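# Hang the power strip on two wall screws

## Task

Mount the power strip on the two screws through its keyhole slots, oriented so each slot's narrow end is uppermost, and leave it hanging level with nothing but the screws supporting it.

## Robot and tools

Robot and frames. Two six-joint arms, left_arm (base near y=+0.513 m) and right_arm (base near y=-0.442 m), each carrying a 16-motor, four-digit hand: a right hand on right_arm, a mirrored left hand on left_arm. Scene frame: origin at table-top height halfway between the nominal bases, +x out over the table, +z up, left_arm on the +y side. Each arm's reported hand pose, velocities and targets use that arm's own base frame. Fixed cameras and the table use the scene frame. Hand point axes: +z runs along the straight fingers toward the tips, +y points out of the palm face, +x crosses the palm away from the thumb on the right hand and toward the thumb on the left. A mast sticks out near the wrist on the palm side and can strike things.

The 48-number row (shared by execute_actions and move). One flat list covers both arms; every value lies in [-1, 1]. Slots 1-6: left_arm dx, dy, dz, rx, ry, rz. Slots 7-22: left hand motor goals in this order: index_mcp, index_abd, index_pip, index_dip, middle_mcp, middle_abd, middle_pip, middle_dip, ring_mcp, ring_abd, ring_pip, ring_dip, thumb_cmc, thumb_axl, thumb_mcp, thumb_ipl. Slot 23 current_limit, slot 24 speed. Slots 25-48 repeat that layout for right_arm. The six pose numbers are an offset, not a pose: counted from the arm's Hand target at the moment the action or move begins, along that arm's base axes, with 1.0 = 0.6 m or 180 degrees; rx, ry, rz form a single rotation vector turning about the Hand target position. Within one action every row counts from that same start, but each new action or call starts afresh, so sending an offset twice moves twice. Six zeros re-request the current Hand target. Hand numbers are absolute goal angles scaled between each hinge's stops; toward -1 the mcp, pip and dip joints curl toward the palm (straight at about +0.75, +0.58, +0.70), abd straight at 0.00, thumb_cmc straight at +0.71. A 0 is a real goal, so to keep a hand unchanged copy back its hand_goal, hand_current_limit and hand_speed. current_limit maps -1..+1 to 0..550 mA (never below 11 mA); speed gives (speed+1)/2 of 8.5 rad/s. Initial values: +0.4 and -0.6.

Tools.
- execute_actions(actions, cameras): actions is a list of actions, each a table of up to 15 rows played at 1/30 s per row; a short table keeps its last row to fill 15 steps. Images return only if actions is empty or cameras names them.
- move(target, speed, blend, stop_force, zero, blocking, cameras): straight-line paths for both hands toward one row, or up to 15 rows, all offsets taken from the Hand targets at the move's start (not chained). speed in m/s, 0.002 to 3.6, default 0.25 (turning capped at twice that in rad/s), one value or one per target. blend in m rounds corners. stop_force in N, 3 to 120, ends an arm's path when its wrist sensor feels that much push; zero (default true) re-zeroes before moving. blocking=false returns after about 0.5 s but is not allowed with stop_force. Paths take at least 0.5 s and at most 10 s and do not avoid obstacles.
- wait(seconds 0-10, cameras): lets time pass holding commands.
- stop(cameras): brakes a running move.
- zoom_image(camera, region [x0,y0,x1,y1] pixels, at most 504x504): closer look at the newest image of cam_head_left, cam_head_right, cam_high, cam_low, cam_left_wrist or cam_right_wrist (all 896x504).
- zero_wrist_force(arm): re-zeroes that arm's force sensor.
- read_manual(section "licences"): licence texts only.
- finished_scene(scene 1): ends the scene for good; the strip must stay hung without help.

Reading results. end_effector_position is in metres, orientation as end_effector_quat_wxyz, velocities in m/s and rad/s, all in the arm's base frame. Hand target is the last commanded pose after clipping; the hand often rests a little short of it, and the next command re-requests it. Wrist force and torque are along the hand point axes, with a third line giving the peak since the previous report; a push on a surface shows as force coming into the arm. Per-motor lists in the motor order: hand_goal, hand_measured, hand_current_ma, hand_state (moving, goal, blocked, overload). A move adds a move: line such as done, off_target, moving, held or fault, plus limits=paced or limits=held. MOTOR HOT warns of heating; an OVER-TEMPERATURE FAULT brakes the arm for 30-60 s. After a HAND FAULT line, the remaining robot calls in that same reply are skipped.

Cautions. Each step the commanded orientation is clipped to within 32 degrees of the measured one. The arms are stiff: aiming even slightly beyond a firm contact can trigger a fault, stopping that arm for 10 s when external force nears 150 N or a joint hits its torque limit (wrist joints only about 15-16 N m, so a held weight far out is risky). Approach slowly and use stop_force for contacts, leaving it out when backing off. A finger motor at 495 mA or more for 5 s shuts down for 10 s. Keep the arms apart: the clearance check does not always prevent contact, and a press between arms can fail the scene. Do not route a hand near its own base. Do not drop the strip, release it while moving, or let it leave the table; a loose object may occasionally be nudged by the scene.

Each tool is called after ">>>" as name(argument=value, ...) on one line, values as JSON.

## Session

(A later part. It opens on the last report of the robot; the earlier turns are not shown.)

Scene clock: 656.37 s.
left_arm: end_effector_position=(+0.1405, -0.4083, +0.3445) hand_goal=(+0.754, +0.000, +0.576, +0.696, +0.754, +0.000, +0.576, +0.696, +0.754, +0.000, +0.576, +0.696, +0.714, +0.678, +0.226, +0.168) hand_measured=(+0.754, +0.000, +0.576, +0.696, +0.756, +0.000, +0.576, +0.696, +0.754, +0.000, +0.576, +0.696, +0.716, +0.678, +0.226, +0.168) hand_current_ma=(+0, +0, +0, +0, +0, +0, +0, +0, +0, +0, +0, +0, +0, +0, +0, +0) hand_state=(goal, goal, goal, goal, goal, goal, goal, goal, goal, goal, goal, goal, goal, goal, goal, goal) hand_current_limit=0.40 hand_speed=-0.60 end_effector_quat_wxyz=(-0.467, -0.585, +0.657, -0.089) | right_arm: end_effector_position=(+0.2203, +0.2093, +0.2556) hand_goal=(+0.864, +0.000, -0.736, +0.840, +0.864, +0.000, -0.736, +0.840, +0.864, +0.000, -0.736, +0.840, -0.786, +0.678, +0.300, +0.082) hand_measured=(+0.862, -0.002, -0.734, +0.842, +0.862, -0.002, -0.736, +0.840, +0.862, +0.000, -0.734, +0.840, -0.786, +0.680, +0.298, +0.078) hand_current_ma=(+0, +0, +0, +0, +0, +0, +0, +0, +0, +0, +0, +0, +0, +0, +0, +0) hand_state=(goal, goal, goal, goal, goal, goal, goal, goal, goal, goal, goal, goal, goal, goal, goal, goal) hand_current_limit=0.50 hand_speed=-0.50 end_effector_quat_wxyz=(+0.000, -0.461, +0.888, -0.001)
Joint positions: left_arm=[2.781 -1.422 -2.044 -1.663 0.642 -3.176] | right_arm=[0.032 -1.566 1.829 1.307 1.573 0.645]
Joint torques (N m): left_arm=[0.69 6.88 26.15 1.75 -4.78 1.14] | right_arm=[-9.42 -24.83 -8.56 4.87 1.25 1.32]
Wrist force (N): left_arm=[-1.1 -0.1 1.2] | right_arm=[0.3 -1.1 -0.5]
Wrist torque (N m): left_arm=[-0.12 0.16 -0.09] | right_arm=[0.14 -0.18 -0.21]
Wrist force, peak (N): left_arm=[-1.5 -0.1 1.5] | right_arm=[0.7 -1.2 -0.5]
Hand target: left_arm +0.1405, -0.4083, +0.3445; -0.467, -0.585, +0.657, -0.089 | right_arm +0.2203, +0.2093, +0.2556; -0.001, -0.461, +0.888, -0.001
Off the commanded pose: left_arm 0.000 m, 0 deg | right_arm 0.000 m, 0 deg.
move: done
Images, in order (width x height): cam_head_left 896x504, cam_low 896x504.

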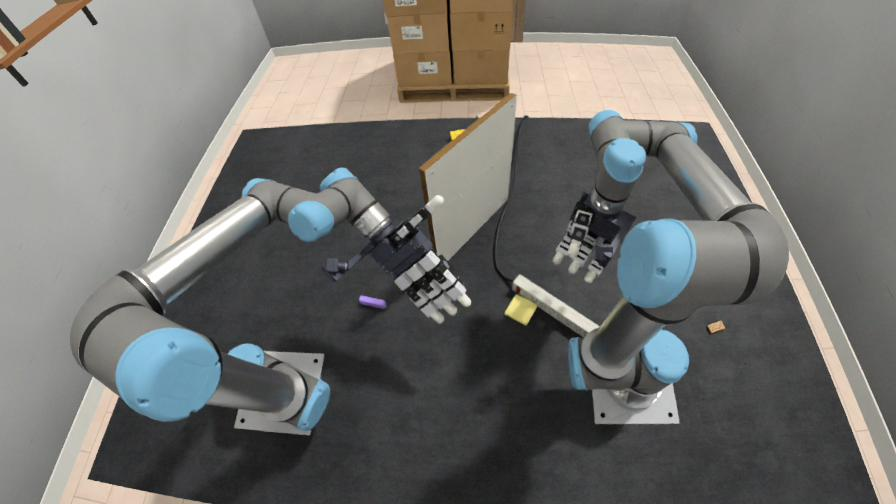

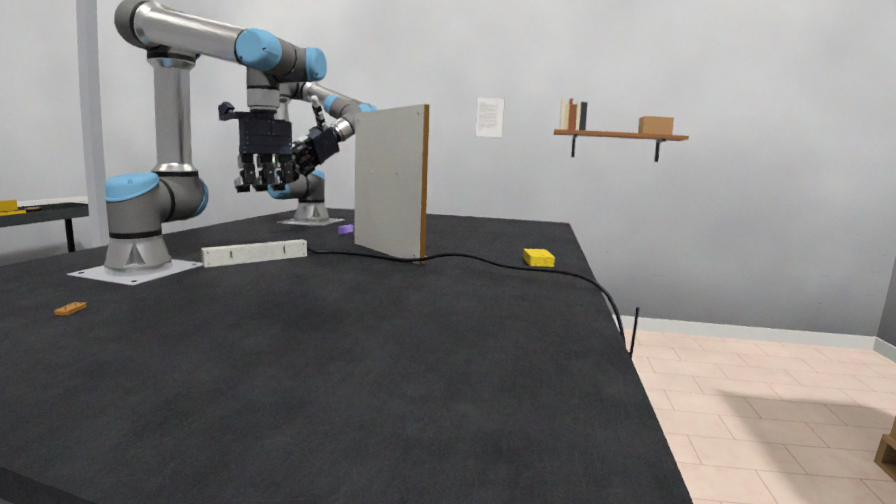

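>>> move(target=[0,0,0,0,0,0,0.754,0,0.576,0.696,0.754,0,0.576,0.696,0.754,0,0.576,0.696,0.714,0.678,0.226,0.168,0.4,-0.6,0.0015,0,-0.21,-0.2231,-0.3186,0,0.864,0,-0.736,0.84,0.864,0,-0.736,0.84,0.864,0,-0.736,0.84,-0.786,0.678,0.15,0.082,0.5,-0.5], speed=0.4, cameras=["cam_low","cam_head_left"])

>>> zoom_image(camera="cam_head_left", region=[480, 220, 640, 360])

>>> zoom_image(camera="cam_low", region=[190, 200, 330, 280])

Scene clock: 659.20 s.
left_arm: end_effector_position=(+0.1405, -0.4083, +0.3445) hand_goal=(+0.754, +0.000, +0.576, +0.696, +0.754, +0.000, +0.576, +0.696, +0.754, +0.000, +0.576, +0.696, +0.714, +0.678, +0.226, +0.168) hand_measured=(+0.754, +0.000, +0.576, +0.696, +0.756, +0.000, +0.576, +0.696, +0.754, +0.000, +0.576, +0.696, +0.716, +0.678, +0.226, +0.168) hand_current_ma=(+0, +0, +0, +0, +0, +0, +0, +0, +0, +0, +0, +0, +0, +0, +0, +0) hand_state=(goal, goal, goal, goal, goal, goal, goal, goal, goal, goal, goal, goal, goal, goal, goal, goal) hand_current_limit=0.40 hand_speed=-0.60 end_effector_quat_wxyz=(-0.467, -0.585, +0.657, -0.089) | right_arm: end_effector_position=(+0.2212, +0.2092, +0.1296) hand_goal=(+0.864, +0.000, -0.736, +0.840, +0.864, +0.000, -0.736, +0.840, +0.864, +0.000, -0.736, +0.840, -0.786, +0.678, +0.150, +0.082) hand_measured=(+0.858, -0.002, -0.734, +0.842, +0.858, -0.002, -0.736, +0.840, +0.858, +0.000, -0.734, +0.840, -0.786, +0.680, +0.148, +0.080) hand_current_ma=(-1, +0, +0, +0, -1, +0, +0, +0, -1, +0, +0, +0, +0, +0, +0, +0) hand_state=(goal, goal, goal, goal, goal, goal, goal, goal, goal, goal, goal, goal, goal, goal, goal, goal) hand_current_limit=0.50 hand_speed=-0.50 end_effector_quat_wxyz=(+0.265, -0.377, +0.727, -0.509)
Joint positions: left_arm=[2.781 -1.422 -2.044 -1.663 0.642 -3.176] | right_arm=[0.932 -1.338 2.137 0.7 2.793 1.496]
Joint torques (N m): left_arm=[1.3 5.77 25.45 1.77 -4.59 1.15] | right_arm=[10.59 -15.47 -16.4 5.22 3.62 1.56]
Wrist force (N): left_arm=[-1.1 0.1 1.2] | right_arm=[0.1 -0.6 -2.3]
Wrist torque (N m): left_arm=[-0.08 0.17 -0.10] | right_arm=[0.11 0.08 0.06]
Wrist force, peak (N): left_arm=[-1.4 0.1 1.5] | right_arm=[0.1 -0.6 -2.3]
Hand target: left_arm +0.1405, -0.4083, +0.3445; -0.467, -0.585, +0.657, -0.089 | right_arm +0.2212, +0.2093, +0.1296; +0.265, -0.377, +0.727, -0.509
Off the commanded pose: left_arm 0.000 m, 0 deg | right_arm 0.000 m, 0 deg.
move: done
Images, in order (width x height): cam_head_left 896x504, cam_low 896x504.

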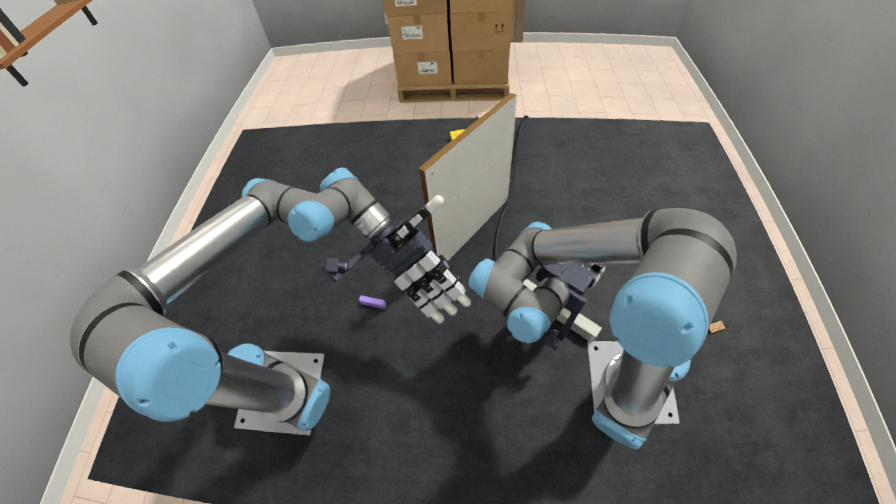

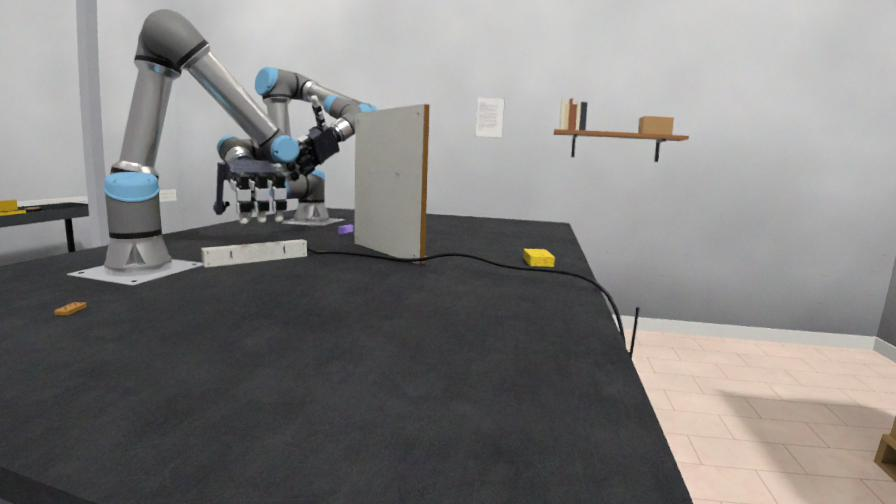

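Scaled by 3.150 from the camera's 896x504 image, which has a finer 1280x720 frame.

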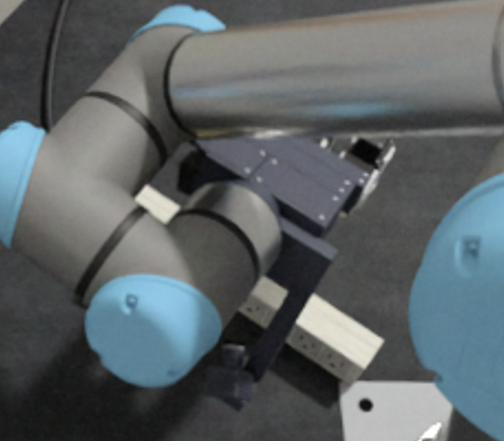

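Scaled by 3.600 from the camera's 896x504 image, which has a finer 1280x720 frame.

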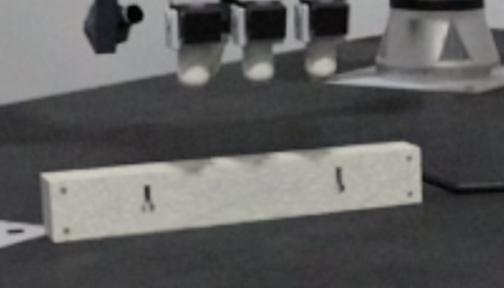

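>>> move(target=[0,0,0,0,0,0,0.754,0,0.576,0.696,0.754,0,0.576,0.696,0.754,0,0.576,0.696,0.714,0.678,0.226,0.168,0.4,-0.6,0,0,-0.1293,0,0,0,0.864,0,-0.736,0.84,0.864,0,-0.736,0.84,0.864,0,-0.736,0.84,-0.786,0.678,0.1,0.082,0.5,-0.5], speed=0.1, stop_force=6, cameras=["cam_low","cam_head_left"])

>>> zoom_image(camera="cam_low", region=[190, 200, 330, 280])

Scene clock: 660.10 s.
left_arm: end_effector_position=(+0.1405, -0.4083, +0.3445) hand_goal=(+0.754, +0.000, +0.576, +0.696, +0.754, +0.000, +0.576, +0.696, +0.754, +0.000, +0.576, +0.696, +0.714, +0.678, +0.226, +0.168) hand_measured=(+0.754, +0.000, +0.576, +0.696, +0.756, +0.000, +0.576, +0.696, +0.754, +0.000, +0.576, +0.696, +0.716, +0.678, +0.226, +0.168) hand_current_ma=(+0, +0, +0, +0, +0, +0, +0, +0, +0, +0, +0, +0, +0, +0, +0, +0) hand_state=(goal, goal, goal, goal, goal, goal, goal, goal, goal, goal, goal, goal, goal, goal, goal, goal) hand_current_limit=0.40 hand_speed=-0.60 end_effector_quat_wxyz=(-0.467, -0.585, +0.657, -0.089) | right_arm: end_effector_position=(+0.2212, +0.2092, +0.1296) hand_goal=(+0.864, +0.000, -0.736, +0.840, +0.864, +0.000, -0.736, +0.840, +0.864, +0.000, -0.736, +0.840, -0.786, +0.678, +0.100, +0.082) hand_measured=(+0.858, -0.002, -0.734, +0.842, +0.858, -0.002, -0.736, +0.840, +0.858, +0.000, -0.734, +0.840, -0.786, +0.680, +0.102, +0.080) hand_current_ma=(-1, +0, +0, +0, -1, +0, +0, +0, -1, +0, +0, +0, +0, +0, +0, +0) hand_state=(goal, goal, goal, goal, goal, goal, goal, goal, goal, goal, goal, goal, goal, goal, goal, goal) hand_current_limit=0.50 hand_speed=-0.50 end_effector_quat_wxyz=(+0.265, -0.377, +0.727, -0.509)
Joint positions: left_arm=[2.781 -1.422 -2.044 -1.663 0.642 -3.176] | right_arm=[0.932 -1.338 2.137 0.7 2.793 1.497]
Joint torques (N m): left_arm=[0.86 5.31 24.27 1.77 -4.71 0.99] | right_arm=[10.22 -15.33 -16.52 4.88 3.43 1.52]
Wrist force (N): left_arm=[-1.1 0.0 1.3] | right_arm=[0.2 -0.5 -2.2]
Wrist torque (N m): left_arm=[-0.11 0.17 -0.09] | right_arm=[0.11 0.07 0.07]
Wrist force, peak (N): left_arm=[-1.3 -0.2 1.6] | right_arm=[0.0 -0.4 -2.3]
Hand target: left_arm +0.1405, -0.4083, +0.3445; -0.467, -0.585, +0.657, -0.089 | right_arm +0.2212, +0.2092, +0.1296; +0.265, -0.377, +0.727, -0.509 (not the last commanded pose)
Off the commanded pose: left_arm 0.000 m, 0 deg | right_arm 0.078 m, 0 deg.
move: held (right_arm; a check stopped the path); limits=held
pose unreachable (right arm): on one or more control steps of this call, first in action 0 (counted from 0), this arm could not follow its commanded pose, so it was not sent that pose on those steps. It may still have moved: this result reports where it is.
cause: moving toward the commanded pose would bring a part of the arm too close to another arm (a part of this arm just beyond joint 4 (wrist 1) and a part of the left arm just beyond its joint 6 (wrist 3), at the place that arm is still heading or pushing toward).
Images, in order (width x height): cam_head_left 896x504, cam_low 896x504.

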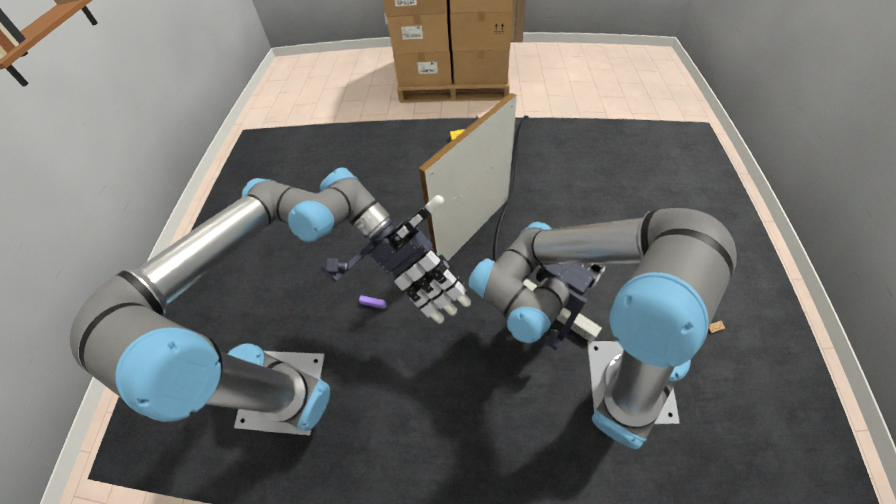

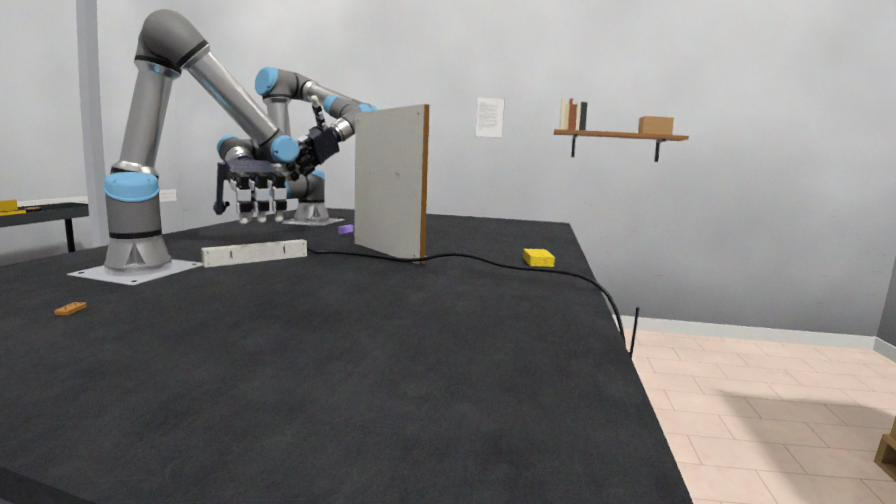

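Scaled by 3.600 from the camera's 896x504 image, which has a finer 1280x720 frame.

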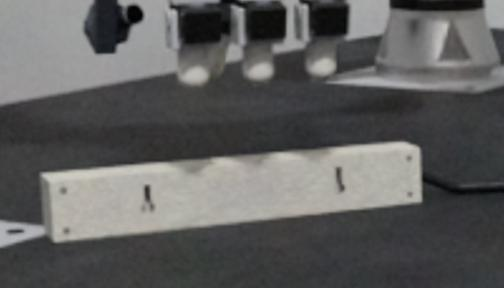

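>>> move(target=[0,0.22,0.22,0,0,0,0.754,0,0.576,0.696,0.754,0,0.576,0.696,0.754,0,0.576,0.696,0.714,0.678,0.226,0.168,0.4,-0.6,0,0,0,0,0,0,0.864,0,-0.736,0.84,0.864,0,-0.736,0.84,0.864,0,-0.736,0.84,-0.786,0.678,0.1,0.082,0.5,-0.5], speed=0.25)

>>> move(target=[0,0,0,0,0,0,0.754,0,0.576,0.696,0.754,0,0.576,0.696,0.754,0,0.576,0.696,0.714,0.678,0.226,0.168,0.4,-0.6,0,0,-0.1293,0,0,0,0.864,0,-0.736,0.84,0.864,0,-0.736,0.84,0.864,0,-0.736,0.84,-0.786,0.678,0.1,0.082,0.5,-0.5], speed=0.1, stop_force=6, cameras=["cam_low","cam_head_left"])

>>> zoom_image(camera="cam_low", region=[190, 200, 330, 280])

Scene clock: 662.23 s.
left_arm: end_effector_position=(+0.1404, -0.2763, +0.4765) hand_goal=(+0.754, +0.000, +0.576, +0.696, +0.754, +0.000, +0.576, +0.696, +0.754, +0.000, +0.576, +0.696, +0.714, +0.678, +0.226, +0.168) hand_measured=(+0.756, +0.000, +0.576, +0.696, +0.756, +0.000, +0.576, +0.696, +0.756, +0.000, +0.576, +0.696, +0.716, +0.678, +0.226, +0.168) hand_current_ma=(+0, +0, +0, +0, +0, +0, +0, +0, +0, +0, +0, +0, +0, +0, +0, +0) hand_state=(goal, goal, goal, goal, goal, goal, goal, goal, goal, goal, goal, goal, goal, goal, goal, goal) hand_current_limit=0.40 hand_speed=-0.60 end_effector_quat_wxyz=(-0.467, -0.585, +0.657, -0.089) | right_arm: end_effector_position=(+0.2212, +0.2092, +0.1296) hand_goal=(+0.864, +0.000, -0.736, +0.840, +0.864, +0.000, -0.736, +0.840, +0.864, +0.000, -0.736, +0.840, -0.786, +0.678, +0.100, +0.082) hand_measured=(+0.858, -0.002, -0.734, +0.842, +0.858, -0.002, -0.736, +0.840, +0.858, +0.000, -0.734, +0.840, -0.786, +0.680, +0.102, +0.080) hand_current_ma=(-1, +0, +0, +0, -1, +0, +0, +0, -1, +0, +0, +0, +0, +0, +0, +0) hand_state=(goal, goal, goal, goal, goal, goal, goal, goal, goal, goal, goal, goal, goal, goal, goal, goal) hand_current_limit=0.50 hand_speed=-0.50 end_effector_quat_wxyz=(+0.265, -0.377, +0.727, -0.509)
Joint positions: left_arm=[3.14 -1.249 -1.761 -2.451 0.844 -2.731] | right_arm=[0.932 -1.338 2.137 0.7 2.793 1.497]
Joint torques (N m): left_arm=[7.68 -1.83 30.89 -1.2 2.17 1.52] | right_arm=[9.09 -15.89 -16.6 4.45 3.1 1.39]
Wrist force (N): left_arm=[-1.3 -0.1 0.7] | right_arm=[0.2 -0.3 -2.0]
Wrist torque (N m): left_arm=[-0.05 0.18 -0.17] | right_arm=[0.11 0.07 0.07]
Wrist force, peak (N): left_arm=[-1.4 -0.7 2.3] | right_arm=[0.3 -0.3 -2.4]
Hand target: left_arm +0.1405, -0.2763, +0.4765; -0.467, -0.585, +0.657, -0.089 | right_arm +0.2212, +0.2092, +0.1296; +0.265, -0.377, +0.727, -0.509
Off the commanded pose: left_arm 0.000 m, 0 deg | right_arm 0.000 m, 0 deg.
move: done

Scene clock: 664.13 s.
left_arm: end_effector_position=(+0.1405, -0.2763, +0.4765) hand_goal=(+0.754, +0.000, +0.576, +0.696, +0.754, +0.000, +0.576, +0.696, +0.754, +0.000, +0.576, +0.696, +0.714, +0.678, +0.226, +0.168) hand_measured=(+0.756, +0.000, +0.576, +0.696, +0.756, +0.000, +0.576, +0.696, +0.756, +0.000, +0.576, +0.696, +0.716, +0.678, +0.226, +0.168) hand_current_ma=(+0, +0, +0, +0, +0, +0, +0, +0, +0, +0, +0, +0, +0, +0, +0, +0) hand_state=(goal, goal, goal, goal, goal, goal, goal, goal, goal, goal, goal, goal, goal, goal, goal, goal) hand_current_limit=0.40 hand_speed=-0.60 end_effector_quat_wxyz=(-0.467, -0.585, +0.657, -0.089) | right_arm: end_effector_position=(+0.2212, +0.2092, +0.0520) hand_goal=(+0.864, +0.000, -0.736, +0.840, +0.864, +0.000, -0.736, +0.840, +0.864, +0.000, -0.736, +0.840, -0.786, +0.678, +0.100, +0.082) hand_measured=(+0.858, -0.002, -0.734, +0.842, +0.858, -0.002, -0.736, +0.840, +0.858, +0.000, -0.734, +0.840, -0.786, +0.680, +0.102, +0.080) hand_current_ma=(-1, +0, +0, +0, -1, +0, +0, +0, -1, +0, +0, +0, +0, +0, +0, +0) hand_state=(goal, goal, goal, goal, goal, goal, goal, goal, goal, goal, goal, goal, goal, goal, goal, goal) hand_current_limit=0.50 hand_speed=-0.50 end_effector_quat_wxyz=(+0.265, -0.377, +0.727, -0.509)
Joint positions: left_arm=[3.14 -1.249 -1.761 -2.451 0.844 -2.731] | right_arm=[0.932 -1.164 2.19 0.473 2.793 1.497]
Joint torques (N m): left_arm=[7.03 -2.06 31.82 -1.31 1.85 1.2] | right_arm=[-9.13 -19.02 -0.31 0.29 2.48 -1.5]
Wrist force (N): left_arm=[-1.3 -0.2 1.0] | right_arm=[0.0 -0.2 -2.3]
Wrist torque (N m): left_arm=[-0.09 0.18 -0.16] | right_arm=[0.14 0.10 0.06]
Wrist force, peak (N): left_arm=[-1.4 -0.1 1.0] | right_arm=[0.2 -1.3 -2.5]
Hand target: left_arm +0.1405, -0.2763, +0.4765; -0.467, -0.585, +0.657, -0.089 | right_arm +0.2212, +0.2092, +0.0520; +0.265, -0.377, +0.727, -0.509
Off the commanded pose: left_arm 0.000 m, 0 deg | right_arm 0.000 m, 0 deg.
move: done
Images, in order (width x height): cam_head_left 896x504, cam_low 896x504.

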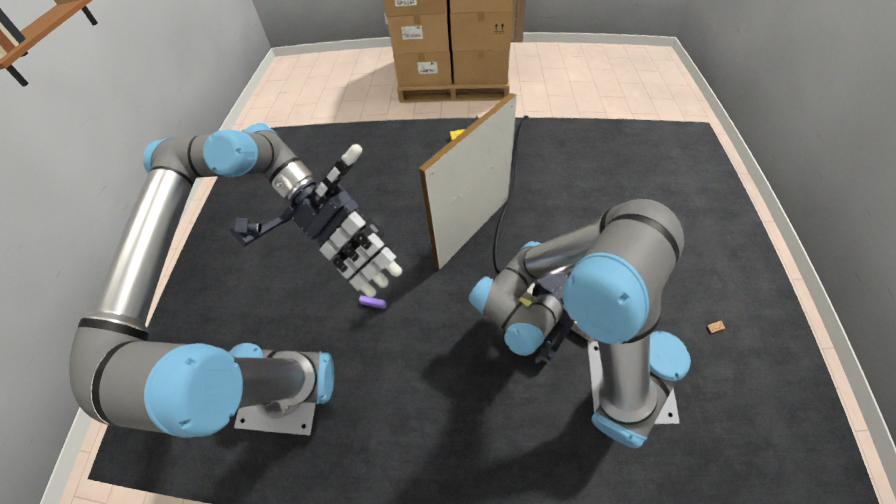

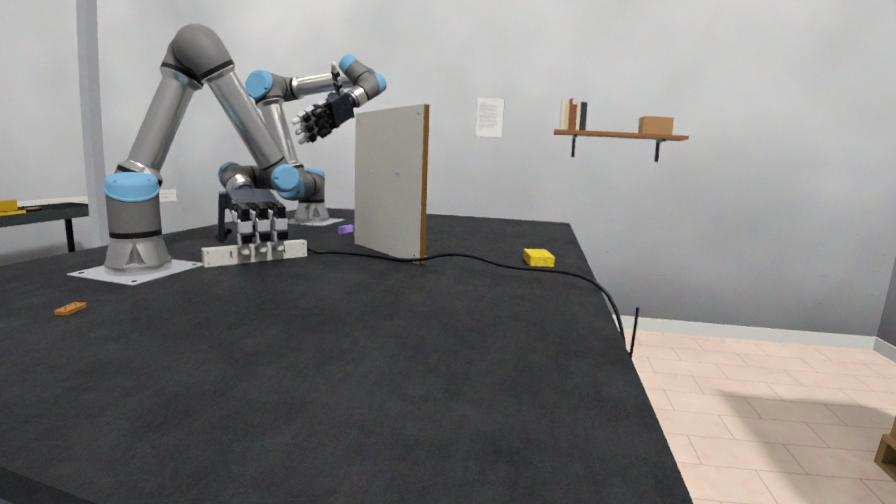

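Scaled by 3.600 from the camera's 896x504 image, which has a finer 1280x720 frame.

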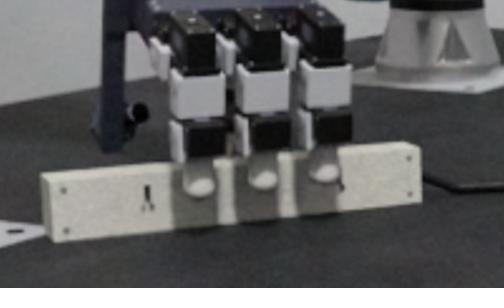

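Well aligned. Close posture 2.

>>> move(target=[0,0,0,0,0,0,0.754,0,0.576,0.696,0.754,0,0.576,0.696,0.754,0,0.576,0.696,0.714,0.678,0.226,0.168,0.4,-0.6,0,0,0,0,0,0,0.43,0,-0.76,0.83,0.41,0,-0.76,0.83,0.39,0,-0.76,0.83,-0.786,0.678,-0.6,0.04,0.75,-0.85], cameras=[])

>>> move(target=[0,0,0,0,0,0,0.754,0,0.576,0.696,0.754,0,0.576,0.696,0.754,0,0.576,0.696,0.714,0.678,0.226,0.168,0.4,-0.6,0,0,0.035,0,0,0,0.43,0,-0.76,0.83,0.41,0,-0.76,0.83,0.39,0,-0.76,0.83,-0.786,0.678,-0.6,0.04,0.75,-0.85], speed=0.05, cameras=["cam_low","cam_head_left"])

>>> zoom_image(camera="cam_low", region=[190, 200, 330, 280])

Scene clock: 665.73 s.
left_arm: end_effector_position=(+0.1405, -0.2763, +0.4765) hand_goal=(+0.754, +0.000, +0.576, +0.696, +0.754, +0.000, +0.576, +0.696, +0.754, +0.000, +0.576, +0.696, +0.714, +0.678, +0.226, +0.168) hand_measured=(+0.756, +0.000, +0.576, +0.696, +0.756, +0.000, +0.576, +0.696, +0.756, +0.000, +0.576, +0.696, +0.716, +0.678, +0.226, +0.168) hand_current_ma=(+0, +0, +0, +0, +0, +0, +0, +0, +0, +0, +0, +0, +0, +0, +0, +0) hand_state=(goal, goal, goal, goal, goal, goal, goal, goal, goal, goal, goal, goal, goal, goal, goal, goal) hand_current_limit=0.40 hand_speed=-0.60 end_effector_quat_wxyz=(-0.467, -0.585, +0.657, -0.089) | right_arm: end_effector_position=(+0.2212, +0.2092, +0.0520) hand_goal=(+0.430, +0.000, -0.760, +0.830, +0.410, +0.000, -0.760, +0.830, +0.390, +0.000, -0.760, +0.830, -0.786, +0.678, -0.600, +0.040) hand_measured=(+0.526, -0.002, -0.744, +0.838, +0.512, -0.002, -0.742, +0.838, +0.496, +0.000, -0.740, +0.836, -0.780, +0.680, -0.148, +0.070) hand_current_ma=(+163, +0, +5, +1, +179, +0, +6, +1, +198, +0, +7, +1, +1, +0, +481, +27) hand_state=(blocked, goal, goal, goal, blocked, goal, goal, goal, blocked, goal, goal, goal, goal, goal, blocked, blocked) hand_current_limit=0.75 hand_speed=-0.85 end_effector_quat_wxyz=(+0.265, -0.377, +0.727, -0.509)
Joint positions: left_arm=[3.14 -1.249 -1.761 -2.451 0.844 -2.731] | right_arm=[0.932 -1.164 2.19 0.473 2.793 1.497]
Joint torques (N m): left_arm=[7.91 -1.74 31.5 -1.02 1.99 1.32] | right_arm=[-7.83 -18.23 -0.44 0.5 0.06 -1.53]
Wrist force (N): left_arm=[-1.1 0.0 0.8] | right_arm=[-0.1 -11.1 -2.6]
Wrist torque (N m): left_arm=[-0.05 0.14 -0.15] | right_arm=[-0.07 0.05 -0.17]
Wrist force, peak (N): left_arm=[-1.2 -0.1 1.1] | right_arm=[-0.2 -11.9 -2.8]
Hand target: left_arm +0.1405, -0.2763, +0.4765; -0.467, -0.585, +0.657, -0.089 | right_arm +0.2212, +0.2092, +0.0520; +0.265, -0.377, +0.727, -0.509
Off the commanded pose: left_arm 0.000 m, 0 deg | right_arm 0.000 m, 0 deg.
move: done
No camera images: "cameras" was empty.

Scene clock: 666.70 s.
left_arm: end_effector_position=(+0.1405, -0.2763, +0.4765) hand_goal=(+0.754, +0.000, +0.576, +0.696, +0.754, +0.000, +0.576, +0.696, +0.754, +0.000, +0.576, +0.696, +0.714, +0.678, +0.226, +0.168) hand_measured=(+0.756, +0.000, +0.576, +0.696, +0.756, +0.000, +0.576, +0.696, +0.756, +0.000, +0.576, +0.696, +0.716, +0.678, +0.226, +0.168) hand_current_ma=(+0, +0, +0, +0, +0, +0, +0, +0, +0, +0, +0, +0, +0, +0, +0, +0) hand_state=(goal, goal, goal, goal, goal, goal, goal, goal, goal, goal, goal, goal, goal, goal, goal, goal) hand_current_limit=0.40 hand_speed=-0.60 end_effector_quat_wxyz=(-0.467, -0.585, +0.657, -0.089) | right_arm: end_effector_position=(+0.2212, +0.2092, +0.0730) hand_goal=(+0.430, +0.000, -0.760, +0.830, +0.410, +0.000, -0.760, +0.830, +0.390, +0.000, -0.760, +0.830, -0.786, +0.678, -0.600, +0.040) hand_measured=(+0.512, -0.004, -0.716, +0.852, +0.476, -0.002, -0.732, +0.846, +0.426, +0.000, -0.732, +0.842, -0.758, +0.690, -0.148, +0.092) hand_current_ma=(+122, +0, +31, +8, +78, +0, +13, +4, +24, +0, +14, +2, +14, +3, +481, +78) hand_state=(blocked, goal, blocked, blocked, blocked, goal, blocked, goal, blocked, goal, blocked, goal, blocked, goal, blocked, blocked) hand_current_limit=0.75 hand_speed=-0.85 end_effector_quat_wxyz=(+0.265, -0.377, +0.727, -0.509)
Joint positions: left_arm=[3.14 -1.249 -1.761 -2.451 0.844 -2.731] | right_arm=[0.932 -1.214 2.18 0.534 2.793 1.497]
Joint torques (N m): left_arm=[7.67 -2.02 31.06 -1.13 1.78 1.42] | right_arm=[9.1 -34.41 -13.91 5.15 0.83 1.34]
Wrist force (N): left_arm=[-0.9 -0.2 0.8] | right_arm=[0.0 1.7 -1.3]
Wrist torque (N m): left_arm=[-0.08 0.13 -0.13] | right_arm=[0.24 0.15 0.10]
Wrist force, peak (N): left_arm=[-1.3 -0.3 1.1] | right_arm=[0.0 -11.4 -2.8]
Hand target: left_arm +0.1405, -0.2763, +0.4765; -0.467, -0.585, +0.657, -0.089 | right_arm +0.2212, +0.2092, +0.0730; +0.265, -0.377, +0.727, -0.509
Off the commanded pose: left_arm 0.000 m, 0 deg | right_arm 0.000 m, 0 deg.
move: done
Images, in order (width x height): cam_head_left 896x504, cam_low 896x504.

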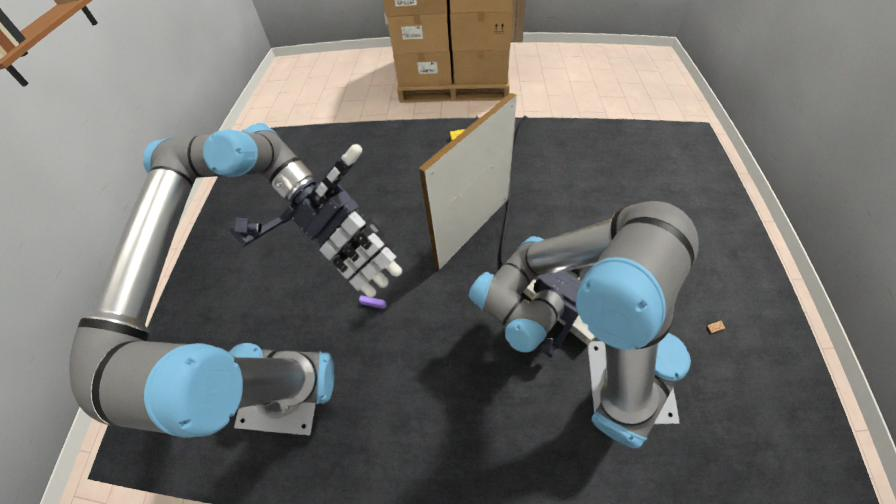

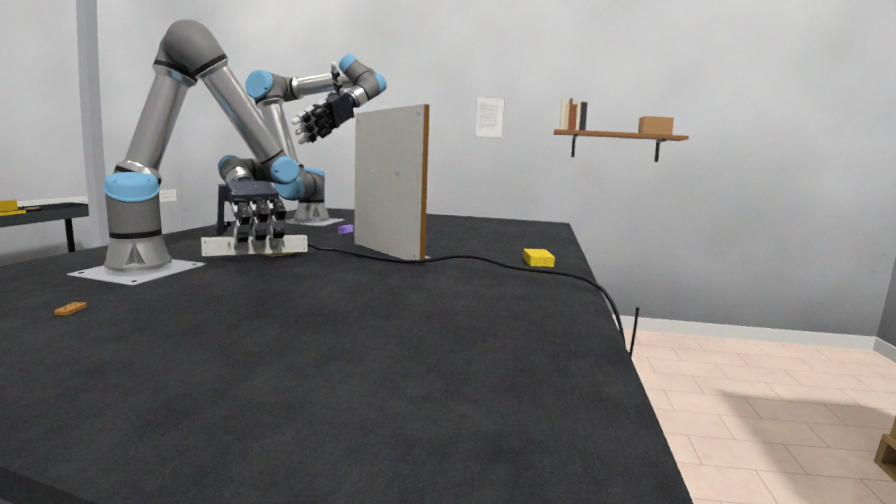

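Scaled by 3.600 from the camera's 896x504 image, which has a finer 1280x720 frame.

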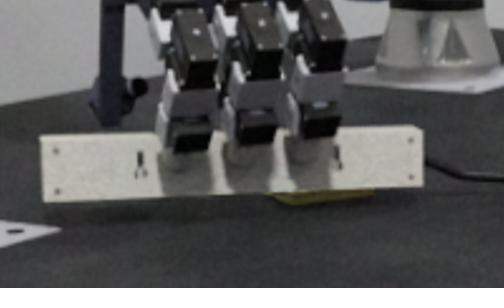

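>>> move(target=[[0,0,0,0,0,0,0.754,0,0.576,0.696,0.754,0,0.576,0.696,0.754,0,0.576,0.696,0.714,0.678,0.226,0.168,0.4,-0.6,0,0,0,0.1434,0.2048,0,0.43,0,-0.76,0.83,0.41,0,-0.76,0.83,0.39,0,-0.76,0.83,-0.786,0.678,-0.6,0.04,0.75,-0.85],[0,0,0,0,0,0,0.754,0,0.576,0.696,0.754,0,0.576,0.696,0.754,0,0.576,0.696,0.714,0.678,0.226,0.168,0.4,-0.6,0,0,-0.0433,0.1434,0.2048,0,0.43,0,-0.76,0.83,0.41,0,-0.76,0.83,0.39,0,-0.76,0.83,-0.786,0.678,-0.6,0.04,0.75,-0.85]], speed=[0.15,0.04], cameras=["cam_low","cam_head_left"])

>>> zoom_image(camera="cam_low", region=[190, 200, 330, 280])

Scene clock: 671.17 s.
left_arm: end_effector_position=(+0.1405, -0.2763, +0.4765) hand_goal=(+0.754, +0.000, +0.576, +0.696, +0.754, +0.000, +0.576, +0.696, +0.754, +0.000, +0.576, +0.696, +0.714, +0.678, +0.226, +0.168) hand_measured=(+0.756, +0.000, +0.576, +0.696, +0.756, +0.000, +0.576, +0.696, +0.756, +0.000, +0.576, +0.696, +0.716, +0.678, +0.226, +0.168) hand_current_ma=(+0, +0, +0, +0, +0, +0, +0, +0, +0, +0, +0, +0, +0, +0, +0, +0) hand_state=(goal, goal, goal, goal, goal, goal, goal, goal, goal, goal, goal, goal, goal, goal, goal, goal) hand_current_limit=0.40 hand_speed=-0.60 end_effector_quat_wxyz=(-0.467, -0.585, +0.657, -0.089) | right_arm: end_effector_position=(+0.2212, +0.2092, +0.0471) hand_goal=(+0.430, +0.000, -0.760, +0.830, +0.410, +0.000, -0.760, +0.830, +0.390, +0.000, -0.760, +0.830, -0.786, +0.678, -0.600, +0.040) hand_measured=(+0.528, -0.002, -0.714, +0.854, +0.470, -0.002, -0.722, +0.850, +0.402, +0.000, -0.746, +0.836, -0.744, +0.698, -0.152, +0.092) hand_current_ma=(+166, +0, +34, +9, +65, +0, +23, +7, +3, +0, +4, +1, +30, +10, +481, +78) hand_state=(blocked, goal, blocked, blocked, blocked, goal, blocked, blocked, goal, goal, goal, goal, blocked, goal, blocked, blocked) hand_current_limit=0.75 hand_speed=-0.85 end_effector_quat_wxyz=(+0.100, -0.449, +0.867, -0.193)
Joint positions: left_arm=[3.14 -1.249 -1.761 -2.451 0.844 -2.731] | right_arm=[0.314 -1.446 2.192 0.552 1.917 0.88]
Joint torques (N m): left_arm=[7.76 -2.25 31.84 -1.18 1.87 1.25] | right_arm=[-6.98 -12.88 -5.23 0.48 -1.13 -1.75]
Wrist force (N): left_arm=[-0.9 -0.2 0.8] | right_arm=[-0.1 0.0 1.4]
Wrist torque (N m): left_arm=[-0.08 0.13 -0.13] | right_arm=[0.33 -0.08 0.07]
Wrist force, peak (N): left_arm=[-1.4 -0.2 1.0] | right_arm=[0.2 2.7 -0.9]
Hand target: left_arm +0.1405, -0.2763, +0.4765; -0.467, -0.585, +0.657, -0.089 | right_arm +0.2212, +0.2092, +0.0471; +0.100, -0.449, +0.867, -0.193
Off the commanded pose: left_arm 0.000 m, 0 deg | right_arm 0.000 m, 0 deg.
move: done
Images, in order (width x height): cam_head_left 896x504, cam_low 896x504.

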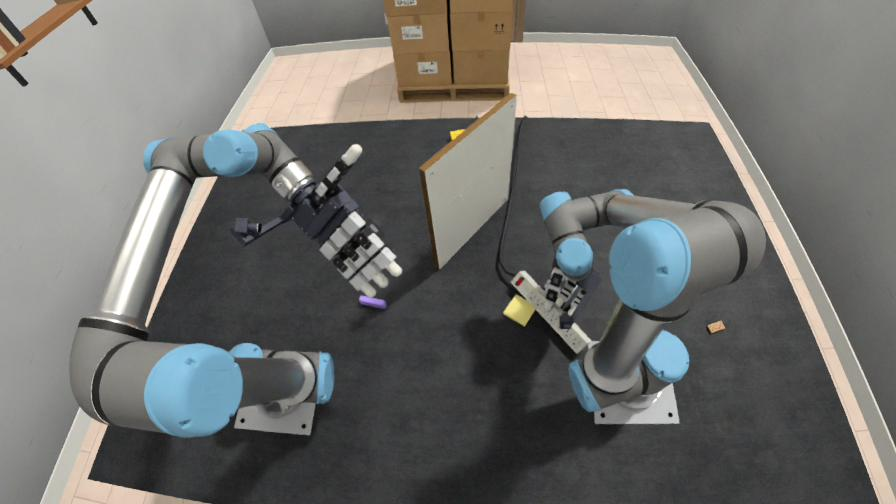

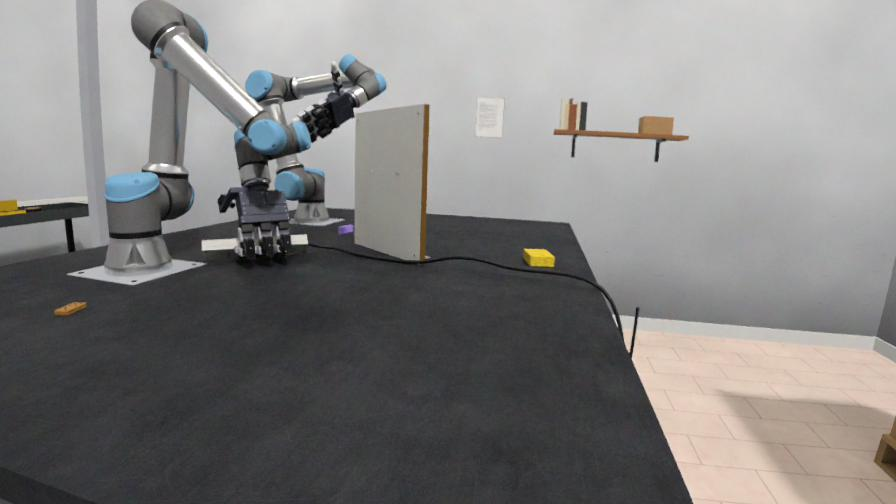

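Scaled by 3.600 from the camera's 896x504 image, which has a finer 1280x720 frame.

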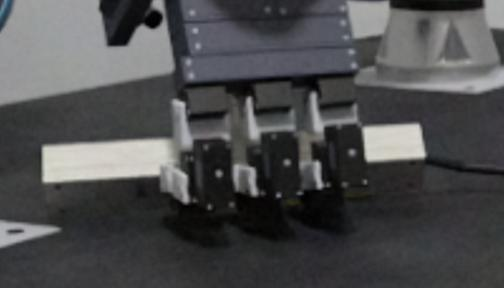

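>>> move(target=[0,0,0,0,0,0,0.754,0,0.576,0.696,0.754,0,0.576,0.696,0.754,0,0.576,0.696,0.714,0.678,0.226,0.168,0.4,-0.6,0.0041,-0.0029,-0.0118,0,0,0,0.43,0,-0.76,0.83,0.41,0,-0.76,0.83,0.39,0,-0.76,0.83,-0.786,0.678,-0.6,0.04,0.75,-0.85], speed=0.015, stop_force=7, cameras=[])

Scene clock: 673.07 s.
left_arm: end_effector_position=(+0.1405, -0.2763, +0.4765) hand_goal=(+0.754, +0.000, +0.576, +0.696, +0.754, +0.000, +0.576, +0.696, +0.754, +0.000, +0.576, +0.696, +0.714, +0.678, +0.226, +0.168) hand_measured=(+0.756, +0.000, +0.576, +0.696, +0.756, +0.000, +0.576, +0.696, +0.756, +0.000, +0.576, +0.696, +0.716, +0.678, +0.226, +0.168) hand_current_ma=(+0, +0, +0, +0, +0, +0, +0, +0, +0, +0, +0, +0, +0, +0, +0, +0) hand_state=(goal, goal, goal, goal, goal, goal, goal, goal, goal, goal, goal, goal, goal, goal, goal, goal) hand_current_limit=0.40 hand_speed=-0.60 end_effector_quat_wxyz=(-0.467, -0.585, +0.657, -0.089) | right_arm: end_effector_position=(+0.2234, +0.2077, +0.0407) hand_goal=(+0.430, +0.000, -0.760, +0.830, +0.410, +0.000, -0.760, +0.830, +0.390, +0.000, -0.760, +0.830, -0.786, +0.678, -0.600, +0.040) hand_measured=(+0.528, -0.002, -0.714, +0.854, +0.468, -0.002, -0.724, +0.850, +0.400, +0.000, -0.756, +0.832, -0.744, +0.698, -0.152, +0.092) hand_current_ma=(+166, +0, +34, +9, +62, +0, +21, +7, +2, +0, +0, +0, +29, +10, +481, +78) hand_state=(blocked, goal, blocked, blocked, blocked, goal, blocked, blocked, goal, goal, goal, goal, blocked, goal, blocked, blocked) hand_current_limit=0.75 hand_speed=-0.85 end_effector_quat_wxyz=(+0.100, -0.449, +0.867, -0.193)
Joint positions: left_arm=[3.14 -1.249 -1.761 -2.451 0.844 -2.731] | right_arm=[0.305 -1.433 2.198 0.53 1.914 0.871]
Joint torques (N m): left_arm=[7.47 -1.45 31.63 -1.39 1.73 1.35] | right_arm=[10.92 -25.19 -16.58 3.99 0.82 1.32]
Wrist force (N): left_arm=[-1.2 -0.1 1.1] | right_arm=[0.0 -4.1 -4.0]
Wrist torque (N m): left_arm=[-0.10 0.17 -0.15] | right_arm=[-0.01 0.02 -0.02]
Wrist force, peak (N): left_arm=[-1.4 -0.1 1.1] | right_arm=[0.3 -6.1 -6.2]
Hand target: left_arm +0.1405, -0.2763, +0.4765; -0.467, -0.585, +0.657, -0.089 | right_arm +0.2234, +0.2077, +0.0407; +0.100, -0.449, +0.867, -0.193 (not the last commanded pose)
Off the commanded pose: left_arm 0.000 m, 0 deg | right_arm 0.001 m, 0 deg.
move: contact (right_arm)
No camera images: "cameras" was empty.

>>> move(target=[0,0,0,0,0,0,0.754,0,0.576,0.696,0.754,0,0.576,0.696,0.754,0,0.576,0.696,0.714,0.678,0.226,0.168,0.4,-0.6,0,0,0,0,0,0,0.538,0,-0.71,0.85,0.482,0,-0.72,0.85,0.44,0,-0.73,0.85,-0.75,0.69,-0.22,0.08,-0.2,-0.9], cameras=[])

>>> move(target=[0,0,0,0,0,0,0.754,0,0.576,0.696,0.754,0,0.576,0.696,0.754,0,0.576,0.696,0.714,0.678,0.226,0.168,0.4,-0.6,0,0,0,0,0,0,0.538,0,-0.71,0.85,0.482,0,-0.72,0.85,0.44,0,-0.73,0.85,-0.75,0.69,-0.15,0.08,-0.1,-0.95], cameras=["cam_low","cam_head_left"])

>>> zoom_image(camera="cam_low", region=[190, 200, 330, 280])

>>> zoom_image(camera="cam_head_left", region=[480, 240, 640, 380])

Scene clock: 674.00 s.
left_arm: end_effector_position=(+0.1405, -0.2763, +0.4765) hand_goal=(+0.754, +0.000, +0.576, +0.696, +0.754, +0.000, +0.576, +0.696, +0.754, +0.000, +0.576, +0.696, +0.714, +0.678, +0.226, +0.168) hand_measured=(+0.756, +0.000, +0.576, +0.696, +0.756, +0.000, +0.576, +0.696, +0.756, +0.000, +0.576, +0.696, +0.716, +0.678, +0.226, +0.168) hand_current_ma=(+0, +0, +0, +0, +0, +0, +0, +0, +0, +0, +0, +0, +0, +0, +0, +0) hand_state=(goal, goal, goal, goal, goal, goal, goal, goal, goal, goal, goal, goal, goal, goal, goal, goal) hand_current_limit=0.40 hand_speed=-0.60 end_effector_quat_wxyz=(-0.467, -0.585, +0.657, -0.089) | right_arm: end_effector_position=(+0.2234, +0.2077, +0.0407) hand_goal=(+0.538, +0.000, -0.710, +0.850, +0.482, +0.000, -0.720, +0.850, +0.440, +0.000, -0.730, +0.850, -0.750, +0.690, -0.220, +0.080) hand_measured=(+0.542, -0.002, -0.702, +0.856, +0.488, -0.002, -0.716, +0.854, +0.438, +0.000, -0.730, +0.848, -0.744, +0.692, -0.162, +0.098) hand_current_ma=(+1, +0, +1, +1, +1, +0, +0, +0, +0, +0, +0, +0, +1, +0, +89, +9) hand_state=(goal, goal, goal, goal, goal, goal, goal, goal, goal, goal, goal, goal, goal, goal, blocked, goal) hand_current_limit=-0.20 hand_speed=-0.90 end_effector_quat_wxyz=(+0.100, -0.449, +0.867, -0.193)
Joint positions: left_arm=[3.14 -1.249 -1.761 -2.451 0.844 -2.731] | right_arm=[0.305 -1.433 2.198 0.53 1.914 0.871]
Joint torques (N m): left_arm=[8.14 -2.14 31.37 -1.11 1.74 1.43] | right_arm=[10.48 -23.98 -14.81 3.25 0.78 1.35]
Wrist force (N): left_arm=[-1.1 -0.1 0.9] | right_arm=[0.6 -2.4 -3.2]
Wrist torque (N m): left_arm=[-0.07 0.15 -0.15] | right_arm=[0.07 -0.07 -0.02]
Wrist force, peak (N): left_arm=[-1.5 -0.1 1.1] | right_arm=[0.6 -5.3 -4.8]
Hand target: left_arm +0.1405, -0.2763, +0.4765; -0.467, -0.585, +0.657, -0.089 | right_arm +0.2234, +0.2077, +0.0407; +0.100, -0.449, +0.867, -0.193
Off the commanded pose: left_arm 0.000 m, 0 deg | right_arm 0.000 m, 0 deg.
move: done
No camera images: "cameras" was empty.

Scene clock: 674.70 s.
left_arm: end_effector_position=(+0.1405, -0.2763, +0.4765) hand_goal=(+0.754, +0.000, +0.576, +0.696, +0.754, +0.000, +0.576, +0.696, +0.754, +0.000, +0.576, +0.696, +0.714, +0.678, +0.226, +0.168) hand_measured=(+0.756, +0.000, +0.576, +0.696, +0.756, +0.000, +0.576, +0.696, +0.756, +0.000, +0.576, +0.696, +0.716, +0.678, +0.226, +0.168) hand_current_ma=(+0, +0, +0, +0, +0, +0, +0, +0, +0, +0, +0, +0, +0, +0, +0, +0) hand_state=(goal, goal, goal, goal, goal, goal, goal, goal, goal, goal, goal, goal, goal, goal, goal, goal) hand_current_limit=0.40 hand_speed=-0.60 end_effector_quat_wxyz=(-0.467, -0.585, +0.657, -0.089) | right_arm: end_effector_position=(+0.2234, +0.2077, +0.0407) hand_goal=(+0.538, +0.000, -0.710, +0.850, +0.482, +0.000, -0.720, +0.850, +0.440, +0.000, -0.730, +0.850, -0.750, +0.690, -0.150, +0.080) hand_measured=(+0.544, -0.002, -0.702, +0.856, +0.486, -0.002, -0.716, +0.854, +0.438, +0.000, -0.730, +0.848, -0.746, +0.692, -0.148, +0.088) hand_current_ma=(+1, +0, +1, +1, +0, +0, +0, +0, +0, +0, +0, +0, +0, +0, +0, +2) hand_state=(goal, goal, goal, goal, goal, goal, goal, goal, goal, goal, goal, goal, goal, goal, goal, goal) hand_current_limit=-0.10 hand_speed=-0.95 end_effector_quat_wxyz=(+0.100, -0.449, +0.867, -0.193)
Joint positions: left_arm=[3.14 -1.249 -1.761 -2.451 0.844 -2.731] | right_arm=[0.305 -1.433 2.198 0.53 1.914 0.871]
Joint torques (N m): left_arm=[7.35 -1.78 31.08 -1.23 1.67 1.14] | right_arm=[9.22 -22.5 -13 2.29 0.67 1.41]
Wrist force (N): left_arm=[-1.3 -0.3 1.0] | right_arm=[0.4 -0.8 -0.8]
Wrist torque (N m): left_arm=[-0.11 0.18 -0.16] | right_arm=[0.21 -0.09 0.00]
Wrist force, peak (N): left_arm=[-1.5 -0.4 0.9] | right_arm=[0.5 -2.8 -3.9]
Hand target: left_arm +0.1405, -0.2763, +0.4765; -0.467, -0.585, +0.657, -0.089 | right_arm +0.2234, +0.2077, +0.0407; +0.100, -0.449, +0.867, -0.193
Off the commanded pose: left_arm 0.000 m, 0 deg | right_arm 0.000 m, 0 deg.
move: done
Images, in order (width x height): cam_head_left 896x504, cam_low 896x504.

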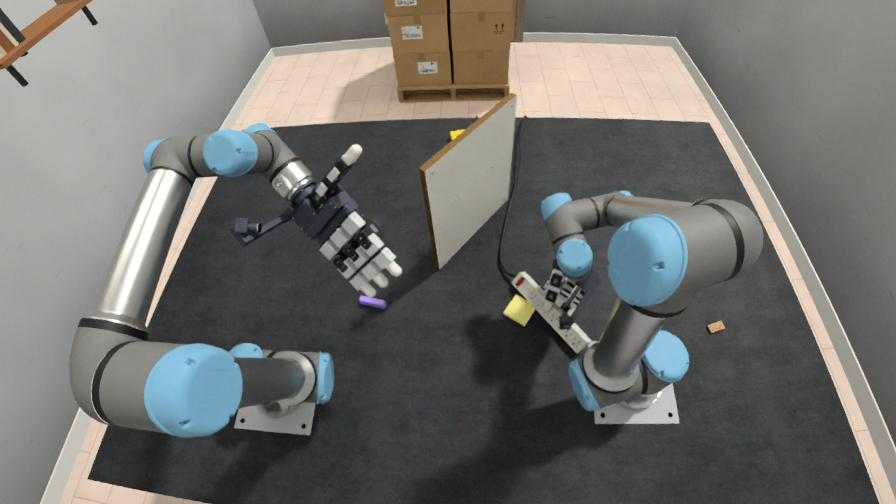

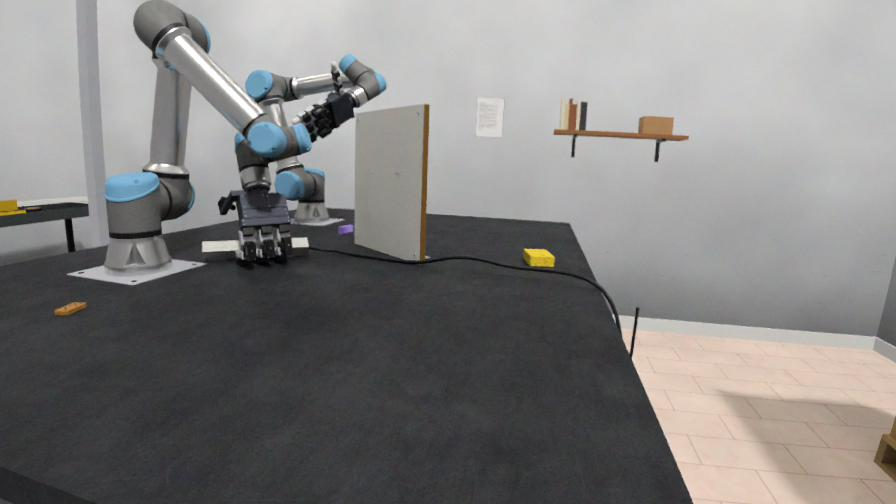

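Scaled by 3.600 from the camera's 896x504 image, which has a finer 1280x720 frame.

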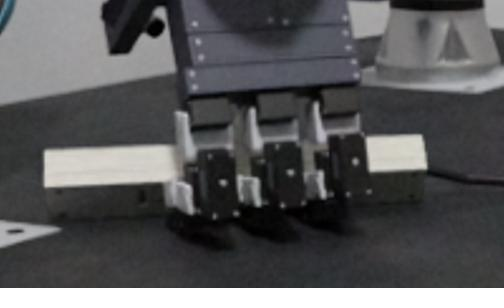

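Scaled by 3.150 from the camera's 896x504 image, which has a finer 1280x720 frame.

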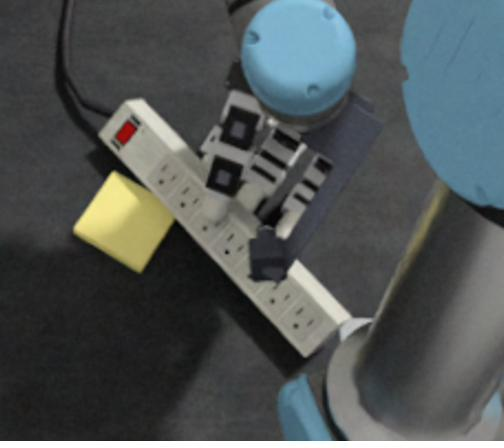

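>>> move(target=[[0,0,0,0,0,0,0.754,0,0.576,0.696,0.754,0,0.576,0.696,0.754,0,0.576,0.696,0.714,0.678,0.226,0.168,0.4,-0.6,0.0137,-0.0096,0,0,0,0,0.538,0,-0.71,0.85,0.482,0,-0.72,0.85,0.44,0,-0.73,0.85,-0.75,0.69,-0.14,0.08,0,-0.97],[0,0,0,0,0,0,0.754,0,0.576,0.696,0.754,0,0.576,0.696,0.754,0,0.576,0.696,0.714,0.678,0.226,0.168,0.4,-0.6,0.0274,-0.0192,0,0,0,0,0.538,0,-0.71,0.85,0.482,0,-0.72,0.85,0.44,0,-0.73,0.85,-0.75,0.69,-0.14,0.08,0,-0.97]], speed=0.03, cameras=["cam_low"])

>>> zoom_image(camera="cam_low", region=[190, 200, 330, 280])

Scene clock: 676.50 s.
left_arm: end_effector_position=(+0.1405, -0.2763, +0.4765) hand_goal=(+0.754, +0.000, +0.576, +0.696, +0.754, +0.000, +0.576, +0.696, +0.754, +0.000, +0.576, +0.696, +0.714, +0.678, +0.226, +0.168) hand_measured=(+0.756, +0.000, +0.576, +0.696, +0.756, +0.000, +0.576, +0.696, +0.756, +0.000, +0.576, +0.696, +0.716, +0.678, +0.226, +0.168) hand_current_ma=(+0, +0, +0, +0, +0, +0, +0, +0, +0, +0, +0, +0, +0, +0, +0, +0) hand_state=(goal, goal, goal, goal, goal, goal, goal, goal, goal, goal, goal, goal, goal, goal, goal, goal) hand_current_limit=0.40 hand_speed=-0.60 end_effector_quat_wxyz=(-0.467, -0.585, +0.657, -0.089) | right_arm: end_effector_position=(+0.2398, +0.1962, +0.0407) hand_goal=(+0.538, +0.000, -0.710, +0.850, +0.482, +0.000, -0.720, +0.850, +0.440, +0.000, -0.730, +0.850, -0.750, +0.690, -0.140, +0.080) hand_measured=(+0.540, -0.002, -0.704, +0.854, +0.486, -0.002, -0.716, +0.854, +0.438, +0.000, -0.730, +0.848, -0.748, +0.692, -0.138, +0.084) hand_current_ma=(+0, +0, +1, +0, +0, +0, +0, +0, +0, +0, +0, +0, +0, +0, +0, +0) hand_state=(goal, goal, goal, goal, goal, goal, goal, goal, goal, goal, goal, goal, goal, goal, goal, goal) hand_current_limit=0.00 hand_speed=-0.97 end_effector_quat_wxyz=(+0.100, -0.449, +0.867, -0.193)
Joint positions: left_arm=[3.14 -1.249 -1.761 -2.451 0.844 -2.731] | right_arm=[0.243 -1.429 2.187 0.516 1.897 0.807]
Joint torques (N m): left_arm=[7.2 -2.03 31.22 -1.11 1.77 1.26] | right_arm=[-9.98 -12.56 -17.69 -0.21 -1.01 -1.76]
Wrist force (N): left_arm=[-1.1 -0.1 0.9] | right_arm=[0.6 -0.2 -0.7]
Wrist torque (N m): left_arm=[-0.08 0.15 -0.14] | right_arm=[0.21 -0.13 0.01]
Wrist force, peak (N): left_arm=[-1.5 -0.2 0.9] | right_arm=[0.6 -1.0 -1.0]
Hand target: left_arm +0.1405, -0.2763, +0.4765; -0.467, -0.585, +0.657, -0.089 | right_arm +0.2399, +0.1962, +0.0407; +0.100, -0.449, +0.867, -0.193
Off the commanded pose: left_arm 0.000 m, 0 deg | right_arm 0.000 m, 0 deg.
move: done
Images, in order (width x height): cam_low 896x504.

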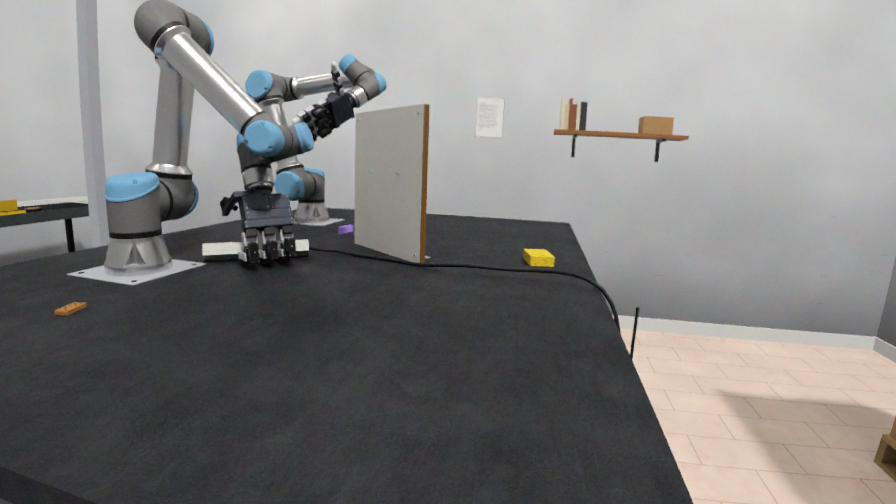

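Scaled by 3.600 from the camera's 896x504 image, which has a finer 1280x720 frame.

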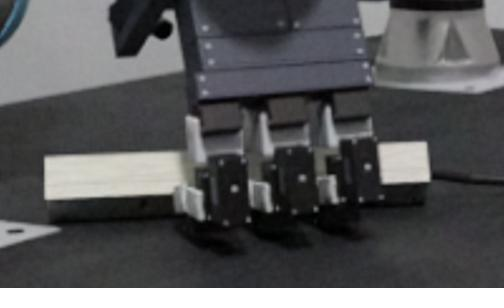

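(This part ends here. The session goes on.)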